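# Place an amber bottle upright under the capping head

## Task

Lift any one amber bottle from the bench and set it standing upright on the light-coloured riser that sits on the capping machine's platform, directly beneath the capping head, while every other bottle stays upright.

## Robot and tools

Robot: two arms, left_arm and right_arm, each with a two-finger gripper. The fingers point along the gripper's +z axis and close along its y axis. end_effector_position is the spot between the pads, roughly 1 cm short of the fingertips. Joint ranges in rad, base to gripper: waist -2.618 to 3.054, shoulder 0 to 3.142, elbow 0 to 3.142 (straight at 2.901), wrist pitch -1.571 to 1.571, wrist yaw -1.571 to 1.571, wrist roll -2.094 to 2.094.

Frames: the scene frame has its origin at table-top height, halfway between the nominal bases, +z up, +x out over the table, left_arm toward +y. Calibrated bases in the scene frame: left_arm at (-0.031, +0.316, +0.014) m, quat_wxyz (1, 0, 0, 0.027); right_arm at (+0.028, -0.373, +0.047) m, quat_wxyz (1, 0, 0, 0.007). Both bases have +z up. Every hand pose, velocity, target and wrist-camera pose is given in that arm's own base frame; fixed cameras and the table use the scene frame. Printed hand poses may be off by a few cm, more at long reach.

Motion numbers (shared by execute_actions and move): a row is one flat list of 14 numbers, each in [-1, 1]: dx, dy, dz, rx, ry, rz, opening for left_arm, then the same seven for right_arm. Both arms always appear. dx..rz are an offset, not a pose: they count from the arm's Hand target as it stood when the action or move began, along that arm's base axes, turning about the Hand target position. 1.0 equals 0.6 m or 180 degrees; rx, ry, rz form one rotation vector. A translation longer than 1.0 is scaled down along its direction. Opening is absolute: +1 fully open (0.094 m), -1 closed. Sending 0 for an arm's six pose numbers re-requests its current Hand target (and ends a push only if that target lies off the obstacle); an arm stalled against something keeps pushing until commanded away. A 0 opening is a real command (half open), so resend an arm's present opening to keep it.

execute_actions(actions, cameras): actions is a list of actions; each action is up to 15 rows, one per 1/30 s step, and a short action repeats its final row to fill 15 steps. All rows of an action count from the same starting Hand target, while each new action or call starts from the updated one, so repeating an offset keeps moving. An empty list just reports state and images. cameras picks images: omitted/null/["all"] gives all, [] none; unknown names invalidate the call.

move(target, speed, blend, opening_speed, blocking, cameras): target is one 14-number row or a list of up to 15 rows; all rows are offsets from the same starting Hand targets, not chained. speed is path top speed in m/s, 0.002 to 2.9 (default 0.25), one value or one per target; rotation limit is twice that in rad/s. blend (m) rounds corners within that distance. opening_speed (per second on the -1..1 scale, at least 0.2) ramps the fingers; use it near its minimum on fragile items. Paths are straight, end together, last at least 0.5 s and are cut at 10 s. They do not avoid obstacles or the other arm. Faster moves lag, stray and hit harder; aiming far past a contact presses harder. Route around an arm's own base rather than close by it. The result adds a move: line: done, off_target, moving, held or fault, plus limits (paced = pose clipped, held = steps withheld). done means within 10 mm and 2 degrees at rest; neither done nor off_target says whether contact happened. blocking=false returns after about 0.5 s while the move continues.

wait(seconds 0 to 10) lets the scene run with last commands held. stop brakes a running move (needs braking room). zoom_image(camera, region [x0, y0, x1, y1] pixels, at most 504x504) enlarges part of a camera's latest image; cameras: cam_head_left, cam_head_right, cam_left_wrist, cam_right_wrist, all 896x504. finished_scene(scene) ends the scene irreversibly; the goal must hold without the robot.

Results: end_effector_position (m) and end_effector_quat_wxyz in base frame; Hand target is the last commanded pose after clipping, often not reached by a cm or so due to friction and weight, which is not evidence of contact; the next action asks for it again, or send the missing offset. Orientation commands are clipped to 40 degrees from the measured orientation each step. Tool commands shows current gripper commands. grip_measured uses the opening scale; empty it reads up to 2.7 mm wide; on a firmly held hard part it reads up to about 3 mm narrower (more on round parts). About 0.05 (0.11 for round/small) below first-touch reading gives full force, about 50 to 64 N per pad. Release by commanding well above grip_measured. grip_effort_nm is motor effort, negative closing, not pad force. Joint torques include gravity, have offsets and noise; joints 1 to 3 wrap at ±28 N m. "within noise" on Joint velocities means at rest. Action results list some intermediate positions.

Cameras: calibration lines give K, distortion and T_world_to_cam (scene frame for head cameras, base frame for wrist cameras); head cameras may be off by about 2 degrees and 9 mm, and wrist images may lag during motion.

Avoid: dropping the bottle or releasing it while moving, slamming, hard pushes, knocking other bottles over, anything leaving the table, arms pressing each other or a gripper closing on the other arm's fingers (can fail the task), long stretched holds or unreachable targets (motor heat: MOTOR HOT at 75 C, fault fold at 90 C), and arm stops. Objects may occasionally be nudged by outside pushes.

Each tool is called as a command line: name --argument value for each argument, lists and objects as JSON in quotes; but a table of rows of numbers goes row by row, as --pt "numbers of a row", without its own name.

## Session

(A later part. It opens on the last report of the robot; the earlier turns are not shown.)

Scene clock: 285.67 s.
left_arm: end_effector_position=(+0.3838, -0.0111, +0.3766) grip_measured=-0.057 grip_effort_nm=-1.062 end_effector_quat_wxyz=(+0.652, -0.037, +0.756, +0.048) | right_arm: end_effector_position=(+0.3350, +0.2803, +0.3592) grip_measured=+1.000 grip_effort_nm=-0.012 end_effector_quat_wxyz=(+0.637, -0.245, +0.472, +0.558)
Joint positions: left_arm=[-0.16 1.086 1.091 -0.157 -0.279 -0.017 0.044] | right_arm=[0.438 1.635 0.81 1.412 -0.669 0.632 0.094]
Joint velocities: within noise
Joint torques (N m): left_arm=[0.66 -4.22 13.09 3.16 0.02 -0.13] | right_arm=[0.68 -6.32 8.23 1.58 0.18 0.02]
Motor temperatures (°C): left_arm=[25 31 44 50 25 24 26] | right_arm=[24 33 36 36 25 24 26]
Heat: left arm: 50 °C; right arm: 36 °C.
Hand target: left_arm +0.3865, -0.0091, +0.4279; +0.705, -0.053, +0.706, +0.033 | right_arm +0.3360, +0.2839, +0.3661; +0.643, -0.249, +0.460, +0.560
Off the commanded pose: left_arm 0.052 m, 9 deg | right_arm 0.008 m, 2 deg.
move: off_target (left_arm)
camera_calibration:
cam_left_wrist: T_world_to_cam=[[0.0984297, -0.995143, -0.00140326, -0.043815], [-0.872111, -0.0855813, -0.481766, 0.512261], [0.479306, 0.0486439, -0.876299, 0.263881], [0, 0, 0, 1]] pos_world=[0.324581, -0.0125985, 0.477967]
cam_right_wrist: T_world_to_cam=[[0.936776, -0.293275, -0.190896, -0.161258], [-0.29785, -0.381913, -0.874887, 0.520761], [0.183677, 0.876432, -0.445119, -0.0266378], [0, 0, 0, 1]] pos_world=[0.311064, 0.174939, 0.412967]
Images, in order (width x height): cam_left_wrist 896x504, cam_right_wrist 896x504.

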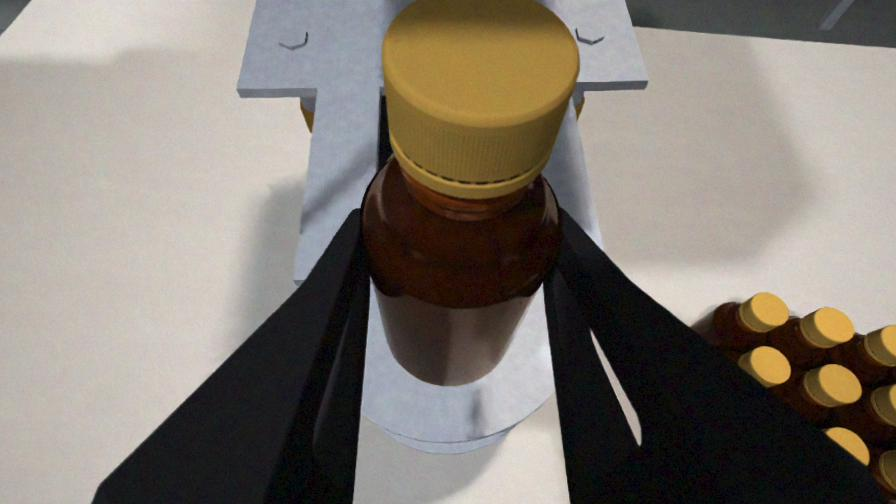

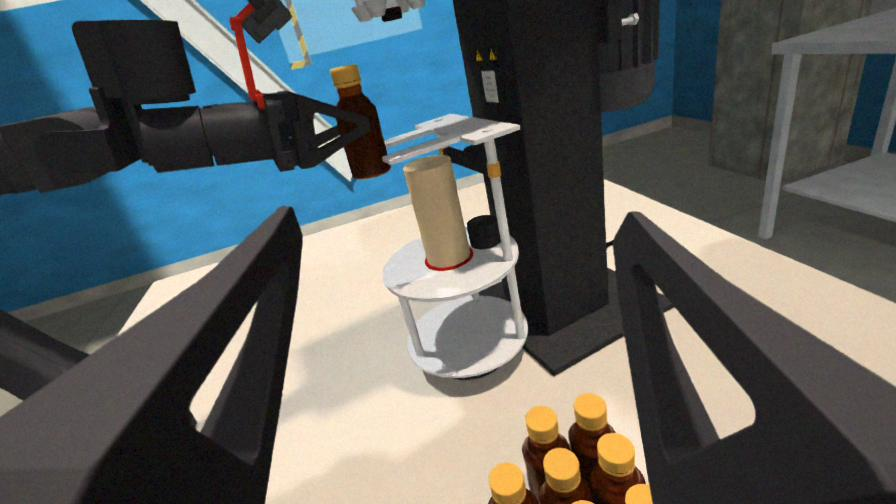

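move --target '[0.08, 0.0102, 0.0202, -0.0019, -0.0114, 0, -0.2, 0, 0, 0, 0, 0, 0, 1.0]' --speed 0.08 --cameras '["cam_left_wrist", "cam_right_wrist"]'

zoom_image --camera "cam_right_wrist" --region '[310, 0, 530, 200]'

zoom_image --camera "cam_left_wrist" --region '[220, 60, 680, 504]'

Scene clock: 301.93 s.
left_arm: end_effector_position=(+0.4298, -0.0053, +0.3843) grip_measured=-0.057 grip_effort_nm=-1.067 end_effector_quat_wxyz=(+0.661, -0.043, +0.748, +0.042) | right_arm: end_effector_position=(+0.3350, +0.2803, +0.3592) grip_measured=+1.000 grip_effort_nm=-0.017 end_effector_quat_wxyz=(+0.637, -0.245, +0.472, +0.558)
Joint positions: left_arm=[-0.109 1.254 1.195 -0.067 -0.229 -0.022 0.044] | right_arm=[0.438 1.635 0.81 1.412 -0.669 0.632 0.094]
Joint velocities: within noise
Joint torques (N m): left_arm=[0.68 -5.53 13.71 3.26 0.05 -0.07] | right_arm=[0.62 -6.34 8.23 1.56 0.16 -0.02]
Motor temperatures (°C): left_arm=[25 30 49 55 25 24 26] | right_arm=[24 33 36 36 25 24 26]
Heat: left arm: 55 °C; right arm: 36 °C.
Hand target: left_arm +0.4344, -0.0029, +0.4402; +0.718, -0.056, +0.693, +0.030 | right_arm +0.3360, +0.2839, +0.3661; +0.643, -0.249, +0.460, +0.560
Off the commanded pose: left_arm 0.056 m, 9 deg | right_arm 0.008 m, 2 deg.
move: off_target (left_arm)
camera_calibration:
cam_left_wrist: T_world_to_cam=[[0.100106, -0.99485, 0.0158856, -0.0498927], [-0.859279, -0.0944917, -0.502703, 0.558969], [0.501615, 0.0366736, -0.864313, 0.23409], [0, 0, 0, 1]] pos_world=[0.367882, -0.00540276, 0.484115]
cam_right_wrist: T_world_to_cam=[[0.936776, -0.293275, -0.190896, -0.161258], [-0.29785, -0.381913, -0.874887, 0.520761], [0.183677, 0.876432, -0.445119, -0.0266378], [0, 0, 0, 1]] pos_world=[0.311064, 0.174939, 0.412967]
Images, in order (width x height): cam_left_wrist 896x504, cam_right_wrist 896x504.

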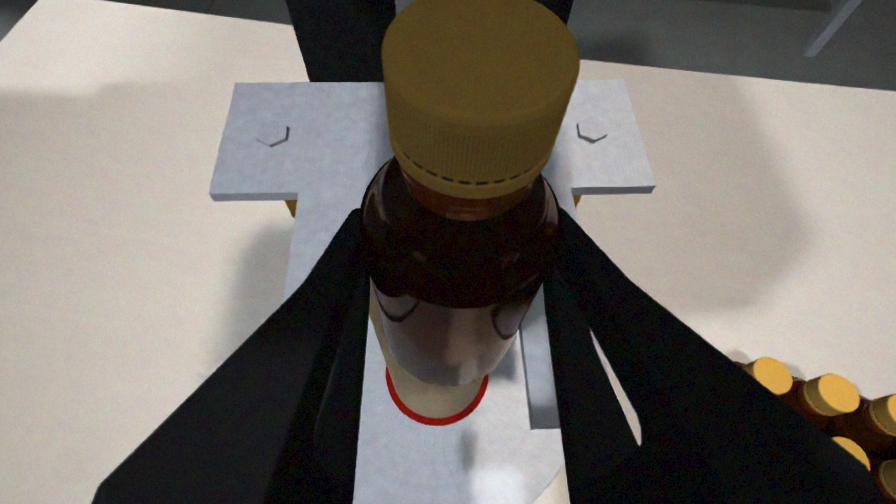

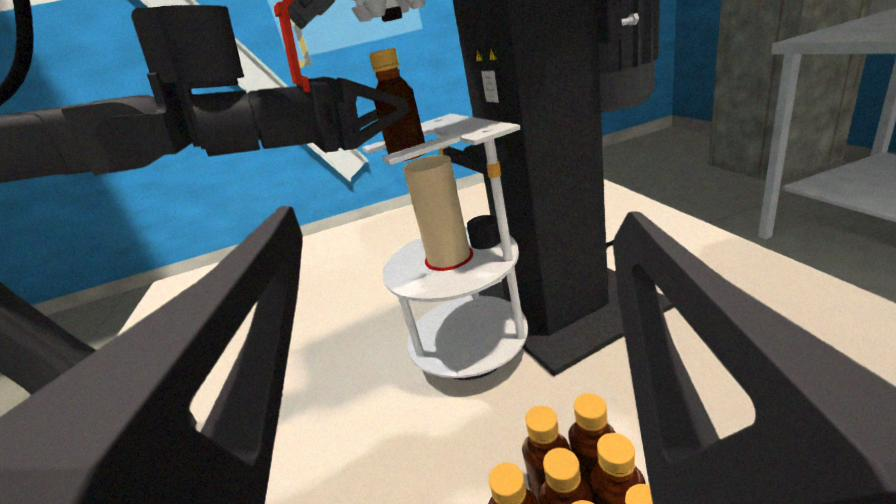

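Scaled by 2.291 from the camera's 896x504 image, which has a finer 1280x720 frame.

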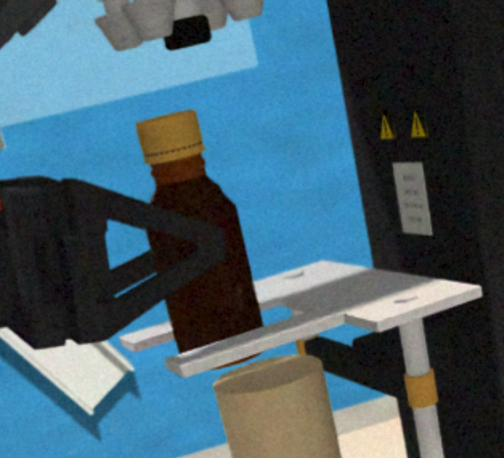

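Scaled by 1.096 from the camera's 896x504 image, which has a finer 1280x720 frame.

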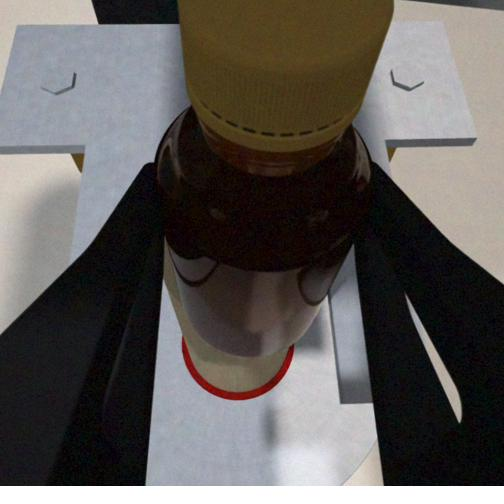

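move --target '[0.041, 0.0097, -0.0033, 0, 0, 0, -0.2, 0, 0, 0, 0, 0, 0, 1.0]' --speed 0.07 --cameras '["cam_left_wrist", "cam_right_wrist"]'

zoom_image --camera "cam_right_wrist" --region '[310, 0, 530, 200]'

zoom_image --camera "cam_left_wrist" --region '[220, 60, 680, 504]'

Scene clock: 330.77 s.
left_arm: end_effector_position=(+0.4535, -0.0022, +0.3808) grip_measured=-0.057 grip_effort_nm=-1.067 end_effector_quat_wxyz=(+0.662, -0.040, +0.747, +0.041) | right_arm: end_effector_position=(+0.3350, +0.2803, +0.3592) grip_measured=+1.000 grip_effort_nm=-0.022 end_effector_quat_wxyz=(+0.637, -0.245, +0.472, +0.558)
Joint positions: left_arm=[-0.084 1.338 1.237 -0.022 -0.198 -0.016 0.044] | right_arm=[0.438 1.635 0.81 1.412 -0.669 0.632 0.094]
Joint velocities: within noise
Joint torques (N m): left_arm=[1.01 -6.35 14.63 3.13 0.05 -0.16] | right_arm=[0.77 -6.32 8.18 1.58 0.16 -0.02]
Motor temperatures (°C): left_arm=[25 30 48 61 25 24 27] | right_arm=[24 33 36 36 25 24 26]
Heat: left arm: 61 °C; right arm: 36 °C.
Hand target: left_arm +0.4590, +0.0029, +0.4381; +0.718, -0.056, +0.693, +0.030 | right_arm +0.3360, +0.2839, +0.3661; +0.643, -0.249, +0.460, +0.560
Off the commanded pose: left_arm 0.058 m, 9 deg | right_arm 0.008 m, 2 deg.
move: off_target (left_arm)
camera_calibration:
cam_left_wrist: T_world_to_cam=[[0.0934697, -0.995519, 0.0143613, -0.045465], [-0.858296, -0.0878792, -0.505574, 0.578682], [0.504571, 0.0349296, -0.862664, 0.217107], [0, 0, 0, 1]] pos_world=[0.391384, -0.00199057, 0.48051]
cam_right_wrist: T_world_to_cam=[[0.936776, -0.293275, -0.190896, -0.161258], [-0.29785, -0.381913, -0.874887, 0.520761], [0.183677, 0.876432, -0.445119, -0.0266378], [0, 0, 0, 1]] pos_world=[0.311064, 0.174939, 0.412967]
Images, in order (width x height): cam_left_wrist 896x504, cam_right_wrist 896x504.

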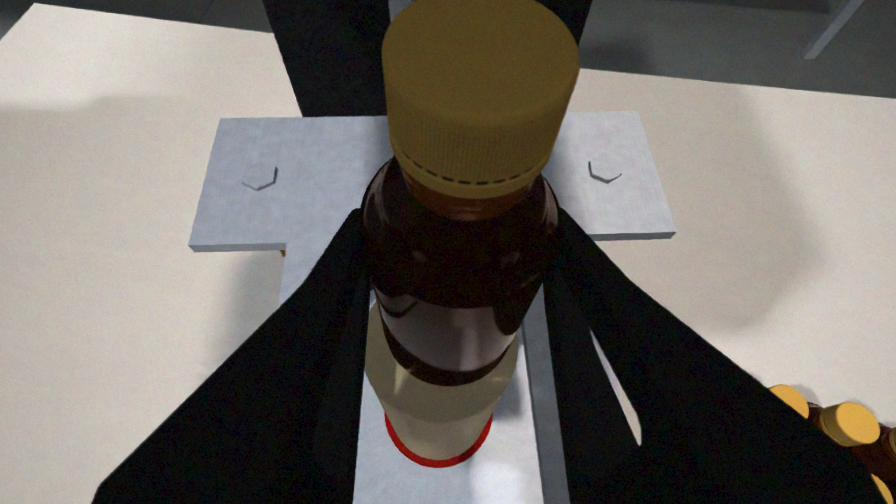

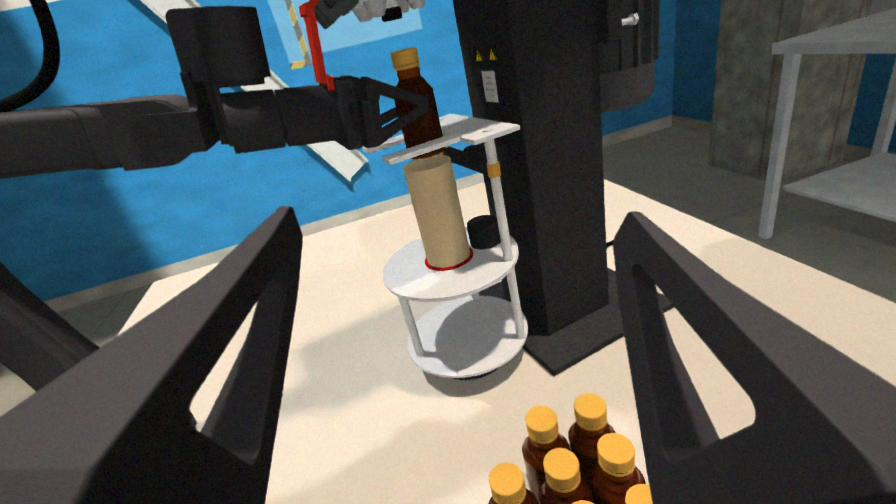

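Scaled by 2.291 from the camera's 896x504 image, which has a finer 1280x720 frame.

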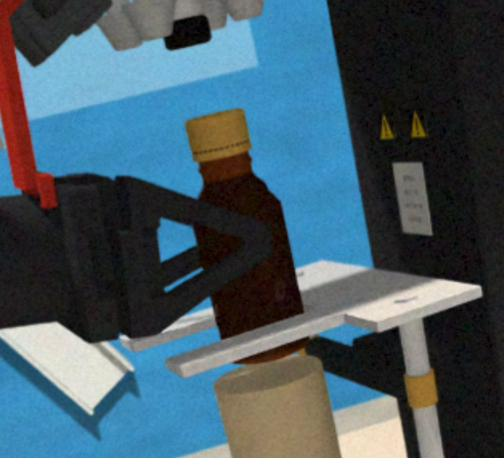

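Scaled by 1.096 from the camera's 896x504 image, which has a finer 1280x720 frame.

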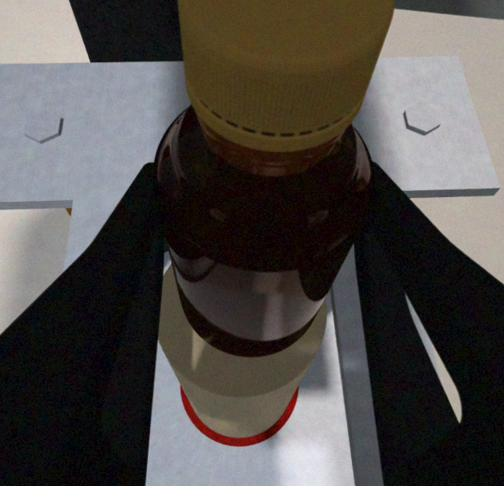

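zoom_image --camera "cam_right_wrist" --region '[340, 100, 450, 180]'

zoom_image --camera "cam_left_wrist" --region '[350, 280, 570, 490]'

Scaled by 4.582 from the camera's 896x504 image, which has a finer 1280x720 frame.

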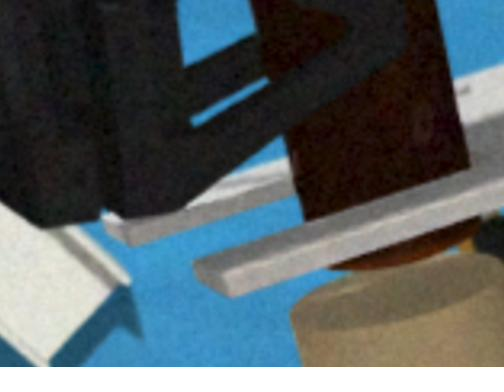

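Scaled by 2.291 from the camera's 896x504 image, which has a finer 1280x720 frame.

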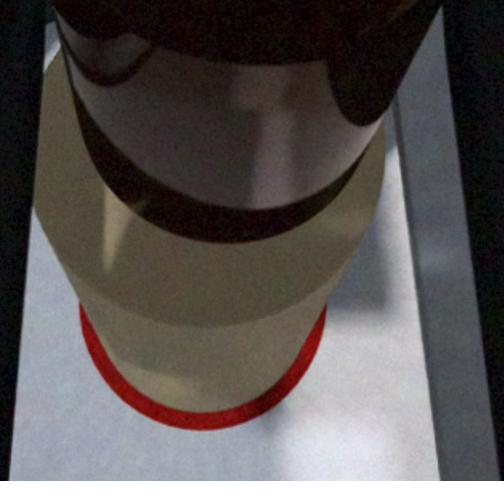

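move --target '[-0.0058, 0.0068, -0.1252, -0.0054, 0.0463, 0, -0.2, 0, 0, 0, 0, 0, 0, 1.0]' --speed 0.04 --cameras '["cam_left_wrist", "cam_right_wrist"]'

zoom_image --camera "cam_right_wrist" --region '[310, 0, 530, 200]'

zoom_image --camera "cam_right_wrist" --region '[390, 120, 470, 190]'

Scene clock: 357.50 s.
left_arm: end_effector_position=(+0.4555, -0.0004, +0.3667) grip_measured=-0.057 grip_effort_nm=-1.062 end_effector_quat_wxyz=(+0.665, -0.044, +0.745, +0.033) | right_arm: end_effector_position=(+0.3350, +0.2803, +0.3592) grip_measured=+1.000 grip_effort_nm=-0.027 end_effector_quat_wxyz=(+0.637, -0.245, +0.472, +0.558)
Joint positions: left_arm=[-0.073 1.337 1.174 0.047 -0.18 -0.031 0.044] | right_arm=[0.438 1.635 0.81 1.412 -0.669 0.632 0.094]
Joint velocities: within noise
Joint torques (N m): left_arm=[1.44 -6.16 7.34 2.27 0.02 -0.31] | right_arm=[0.81 -6.28 8.14 1.58 0.18 -0.01]
Motor temperatures (°C): left_arm=[25 31 59 61 25 24 27] | right_arm=[24 33 36 36 25 24 26]
Heat: left arm: 61 °C; right arm: 36 °C.
Hand target: left_arm +0.4556, +0.0069, +0.3628; +0.665, -0.059, +0.744, +0.028 | right_arm +0.3360, +0.2839, +0.3661; +0.643, -0.249, +0.460, +0.560
Off the commanded pose: left_arm 0.008 m, 2 deg | right_arm 0.008 m, 2 deg.
move: done
camera_calibration:
cam_left_wrist: T_world_to_cam=[[0.0883689, -0.995551, 0.0326957, -0.0481044], [-0.854704, -0.0926418, -0.510783, 0.573546], [0.511539, 0.0171922, -0.859088, 0.199351], [0, 0, 0, 1]] pos_world=[0.392487, 0.00181662, 0.46579]
cam_right_wrist: T_world_to_cam=[[0.936776, -0.293275, -0.190896, -0.161258], [-0.29785, -0.381913, -0.874887, 0.520761], [0.183677, 0.876432, -0.445119, -0.0266378], [0, 0, 0, 1]] pos_world=[0.311064, 0.174939, 0.412967]
Images, in order (width x height): cam_left_wrist 896x504, cam_right_wrist 896x504.

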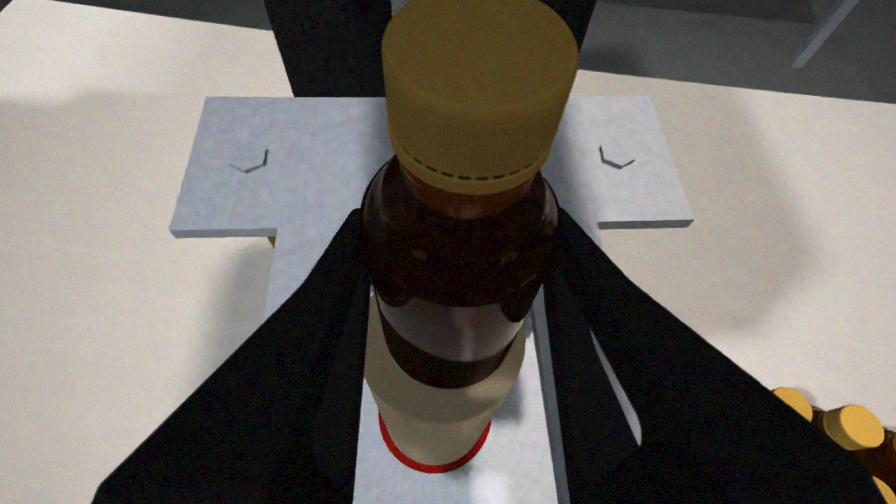

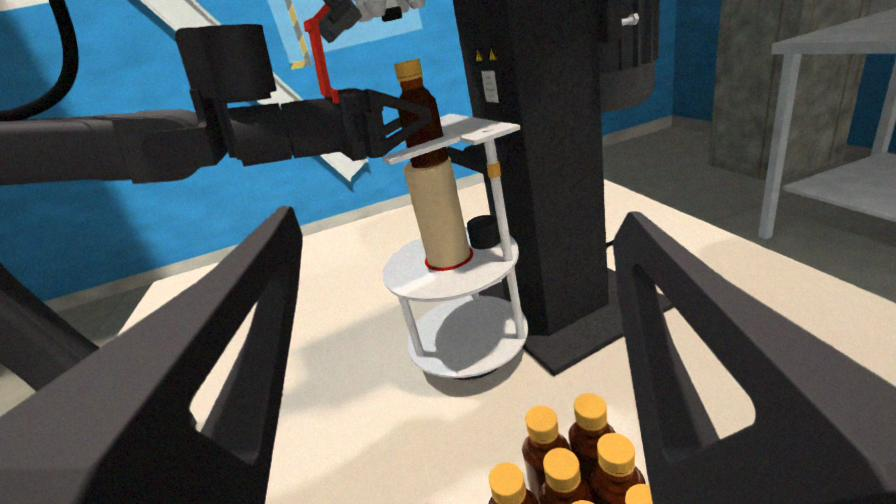

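Scaled by 2.291 from the camera's 896x504 image, which has a finer 1280x720 frame.

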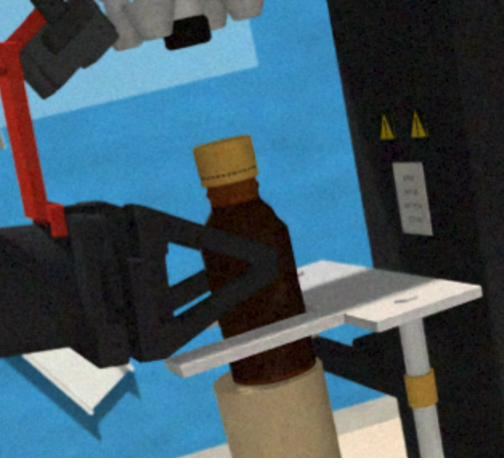

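Scaled by 6.300 from the camera's 896x504 image, which has a finer 1280x720 frame.

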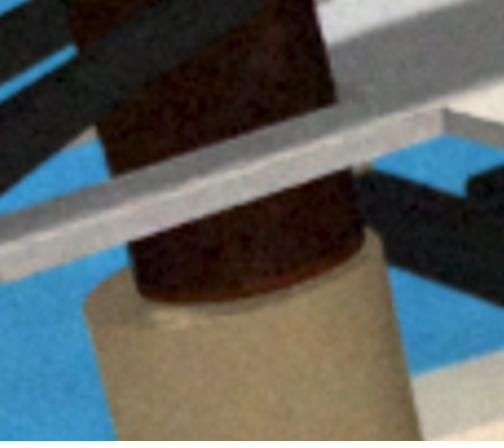

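move --pt "0 -0.01 0 0 0 0 -0.2 0 0 0 0 0 0 1.0" --pt "0 -0.01 0 0 0 0 0.5 0 0 0 0 0 0 1.0" --speed 0.03 --opening_speed 0.4 --cameras '["cam_left_wrist", "cam_right_wrist"]'

zoom_image --camera "cam_right_wrist" --region '[310, 0, 530, 200]'

Scene clock: 372.83 s.
left_arm: end_effector_position=(+0.4555, -0.0004, +0.3643) grip_measured=+0.497 grip_effort_nm=0.120 end_effector_quat_wxyz=(+0.664, -0.046, +0.746, +0.032) | right_arm: end_effector_position=(+0.3350, +0.2803, +0.3592) grip_measured=+1.000 grip_effort_nm=-0.017 end_effector_quat_wxyz=(+0.637, -0.245, +0.472, +0.558)
Joint positions: left_arm=[-0.073 1.337 1.169 0.048 -0.181 -0.035 0.07] | right_arm=[0.438 1.635 0.81 1.412 -0.669 0.632 0.094]
Joint velocities: within noise
Joint torques (N m): left_arm=[-0.35 -6.09 7.91 2.26 -0.21 -0.29] | right_arm=[0.79 -6.17 8.31 1.56 0.19 0]
Motor temperatures (°C): left_arm=[25 32 50 57 25 24 27] | right_arm=[24 33 36 36 25 24 26]
Heat: left arm: 57 °C; right arm: 36 °C.
Hand target: left_arm +0.4556, +0.0009, +0.3629; +0.665, -0.059, +0.744, +0.028 | right_arm +0.3360, +0.2839, +0.3661; +0.643, -0.249, +0.460, +0.560
Off the commanded pose: left_arm 0.002 m, 2 deg | right_arm 0.008 m, 2 deg.
move: done
camera_calibration:
cam_left_wrist: T_world_to_cam=[[0.0893496, -0.995357, 0.0357901, -0.049595], [-0.856512, -0.0951264, -0.507286, 0.571939], [0.508335, 0.0146712, -0.861034, 0.199509], [0, 0, 0, 1]] pos_world=[0.392886, 0.0021147, 0.463696]
cam_right_wrist: T_world_to_cam=[[0.936776, -0.293275, -0.190896, -0.161258], [-0.29785, -0.381913, -0.874887, 0.520761], [0.183677, 0.876432, -0.445119, -0.0266378], [0, 0, 0, 1]] pos_world=[0.311064, 0.174939, 0.412967]
Images, in order (width x height): cam_left_wrist 896x504, cam_right_wrist 896x504.

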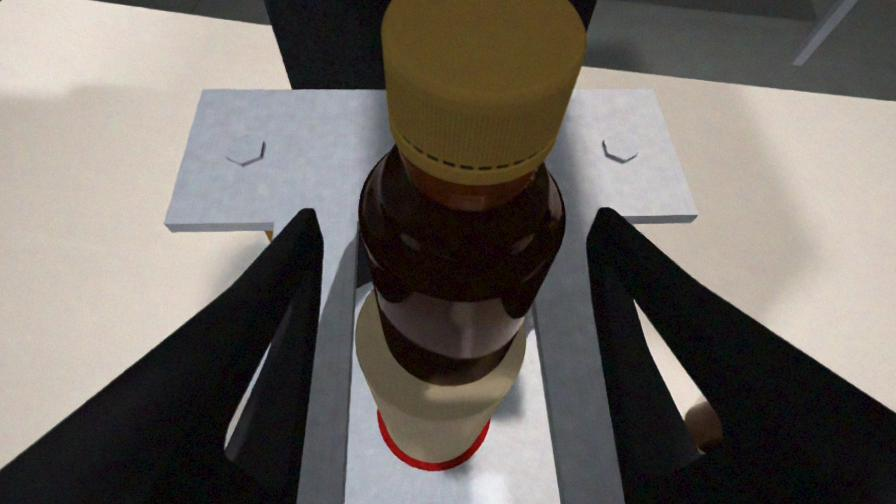

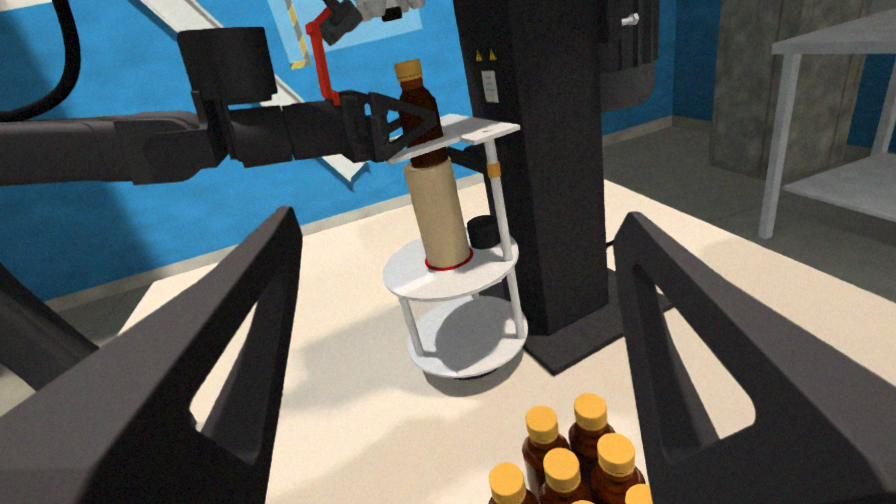

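Scaled by 2.291 from the camera's 896x504 image, which has a finer 1280x720 frame.

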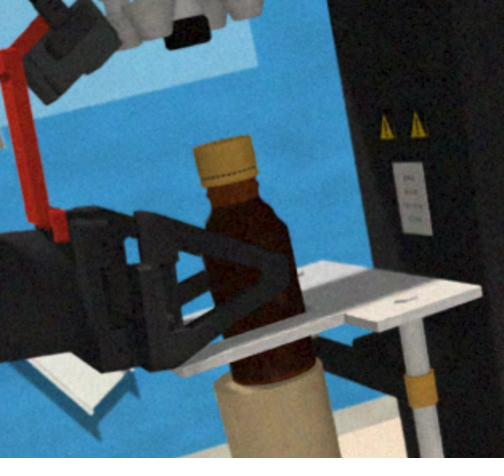

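move --pt "-0.091 -0.0113 0.003 0 0 0 0.5 0 0 0 0 0 0 1.0" --pt "-0.2646 -0.033 0.05 0 0 0 0.5 0 0 0 0 0 0 1.0" --speed '[0.08, 0.25]'

zoom_image --camera "cam_right_wrist" --region '[340, 0, 520, 180]'

zoom_image --camera "cam_left_wrist" --region '[280, 0, 620, 300]'

Scene clock: 385.63 s.
left_arm: end_effector_position=(+0.2995, -0.0192, +0.3857) grip_measured=+0.497 grip_effort_nm=0.115 end_effector_quat_wxyz=(+0.659, -0.053, +0.749, +0.031) | right_arm: end_effector_position=(+0.3350, +0.2803, +0.3592) grip_measured=+1.000 grip_effort_nm=-0.017 end_effector_quat_wxyz=(+0.637, -0.245, +0.472, +0.558)
Joint positions: left_arm=[-0.32 0.792 1.012 -0.362 -0.434 -0.083 0.07] | right_arm=[0.438 1.635 0.81 1.412 -0.669 0.632 0.094]
Joint velocities: within noise
Joint torques (N m): left_arm=[-0.68 -0.95 9.02 2.02 -0.18 -0.13] | right_arm=[0.8 -6.34 8.13 1.55 0.16 -0.01]
Motor temperatures (°C): left_arm=[25 33 47 55 25 24 26] | right_arm=[24 33 36 36 25 24 26]
Heat: left arm: 55 °C; right arm: 36 °C.
Hand target: left_arm +0.2968, -0.0188, +0.3930; +0.665, -0.059, +0.744, +0.028 | right_arm +0.3360, +0.2839, +0.3661; +0.643, -0.249, +0.460, +0.560
Off the commanded pose: left_arm 0.008 m, 1 deg | right_arm 0.008 m, 2 deg.
move: done
camera_calibration:
cam_left_wrist: T_world_to_cam=[[0.100266, -0.993937, 0.0451259, -0.0619763], [-0.860554, -0.109397, -0.497472, 0.444554], [0.499393, 0.0110464, -0.866305, 0.302158], [0, 0, 0, 1]] pos_world=[0.237882, -0.0163055, 0.485711]
cam_right_wrist: T_world_to_cam=[[0.936776, -0.293275, -0.190896, -0.161258], [-0.29785, -0.381913, -0.874887, 0.520761], [0.183677, 0.876432, -0.445119, -0.0266378], [0, 0, 0, 1]] pos_world=[0.311064, 0.174939, 0.412967]

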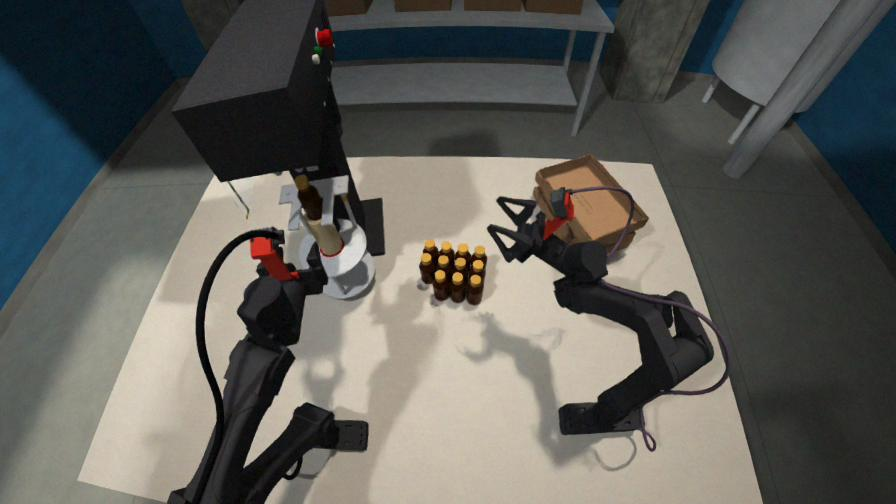

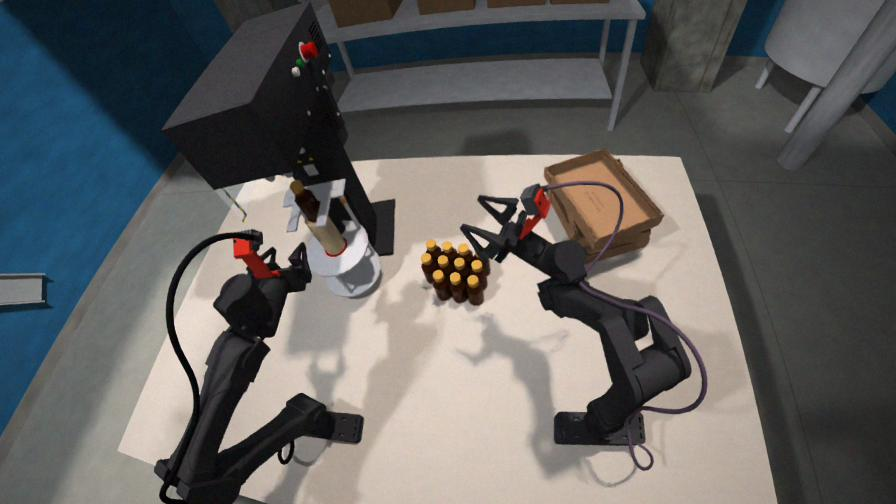

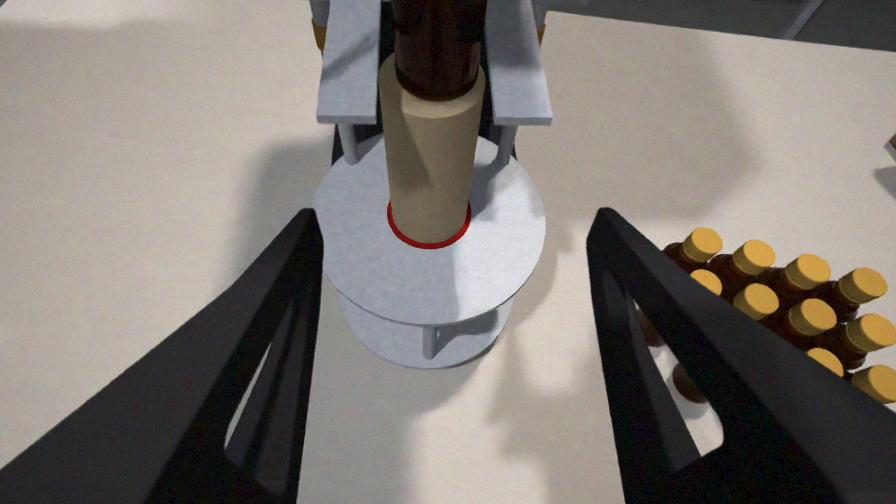

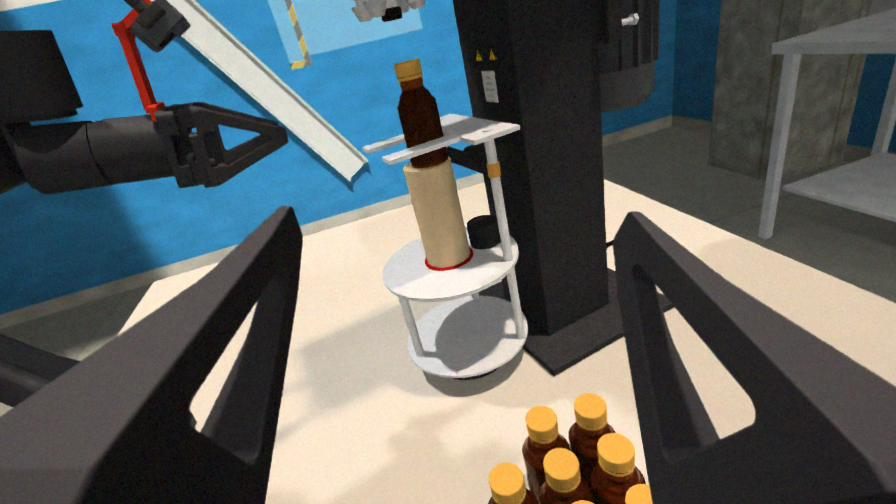

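Scaled by 2.800 from the camera's 896x504 image, which has a finer 1280x720 frame.

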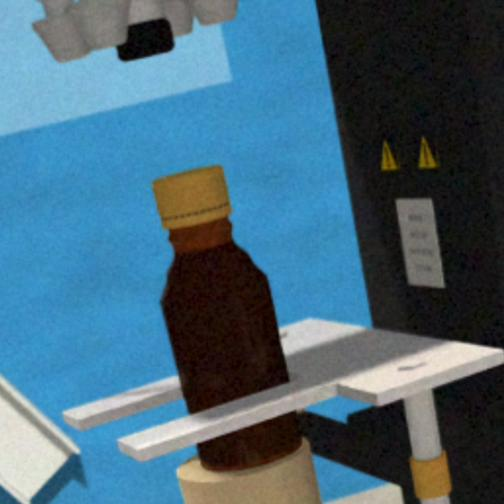

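Scaled by 1.482 from the camera's 896x504 image, which has a finer 1280x720 frame.

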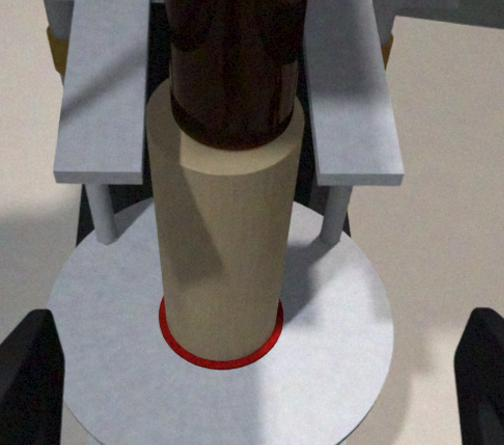

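zoom_image --camera "cam_head_left" --region '[390, 220, 520, 320]'

zoom_image --camera "cam_left_wrist" --region '[600, 200, 896, 440]'

Scaled by 3.877 from the camera's 896x504 image, which has a finer 1280x720 frame.

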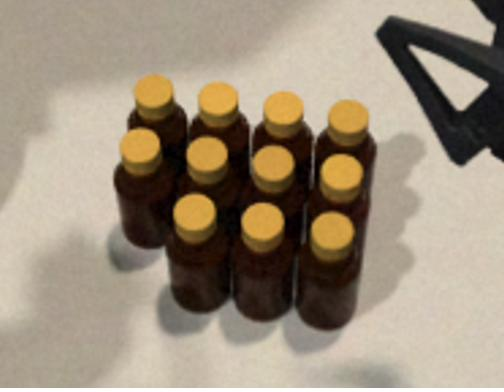

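Scaled by 1.703 from the camera's 896x504 image, which has a finer 1280x720 frame.

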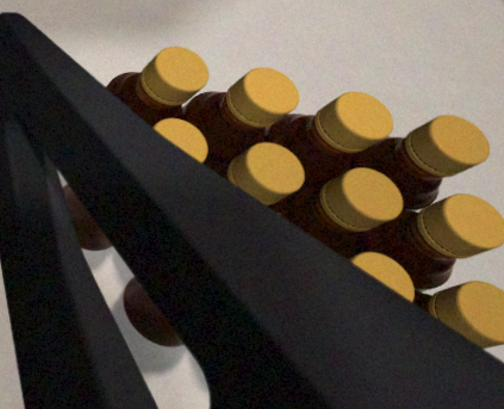

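finished_scene --scene 2

The scene is finished: the task was done.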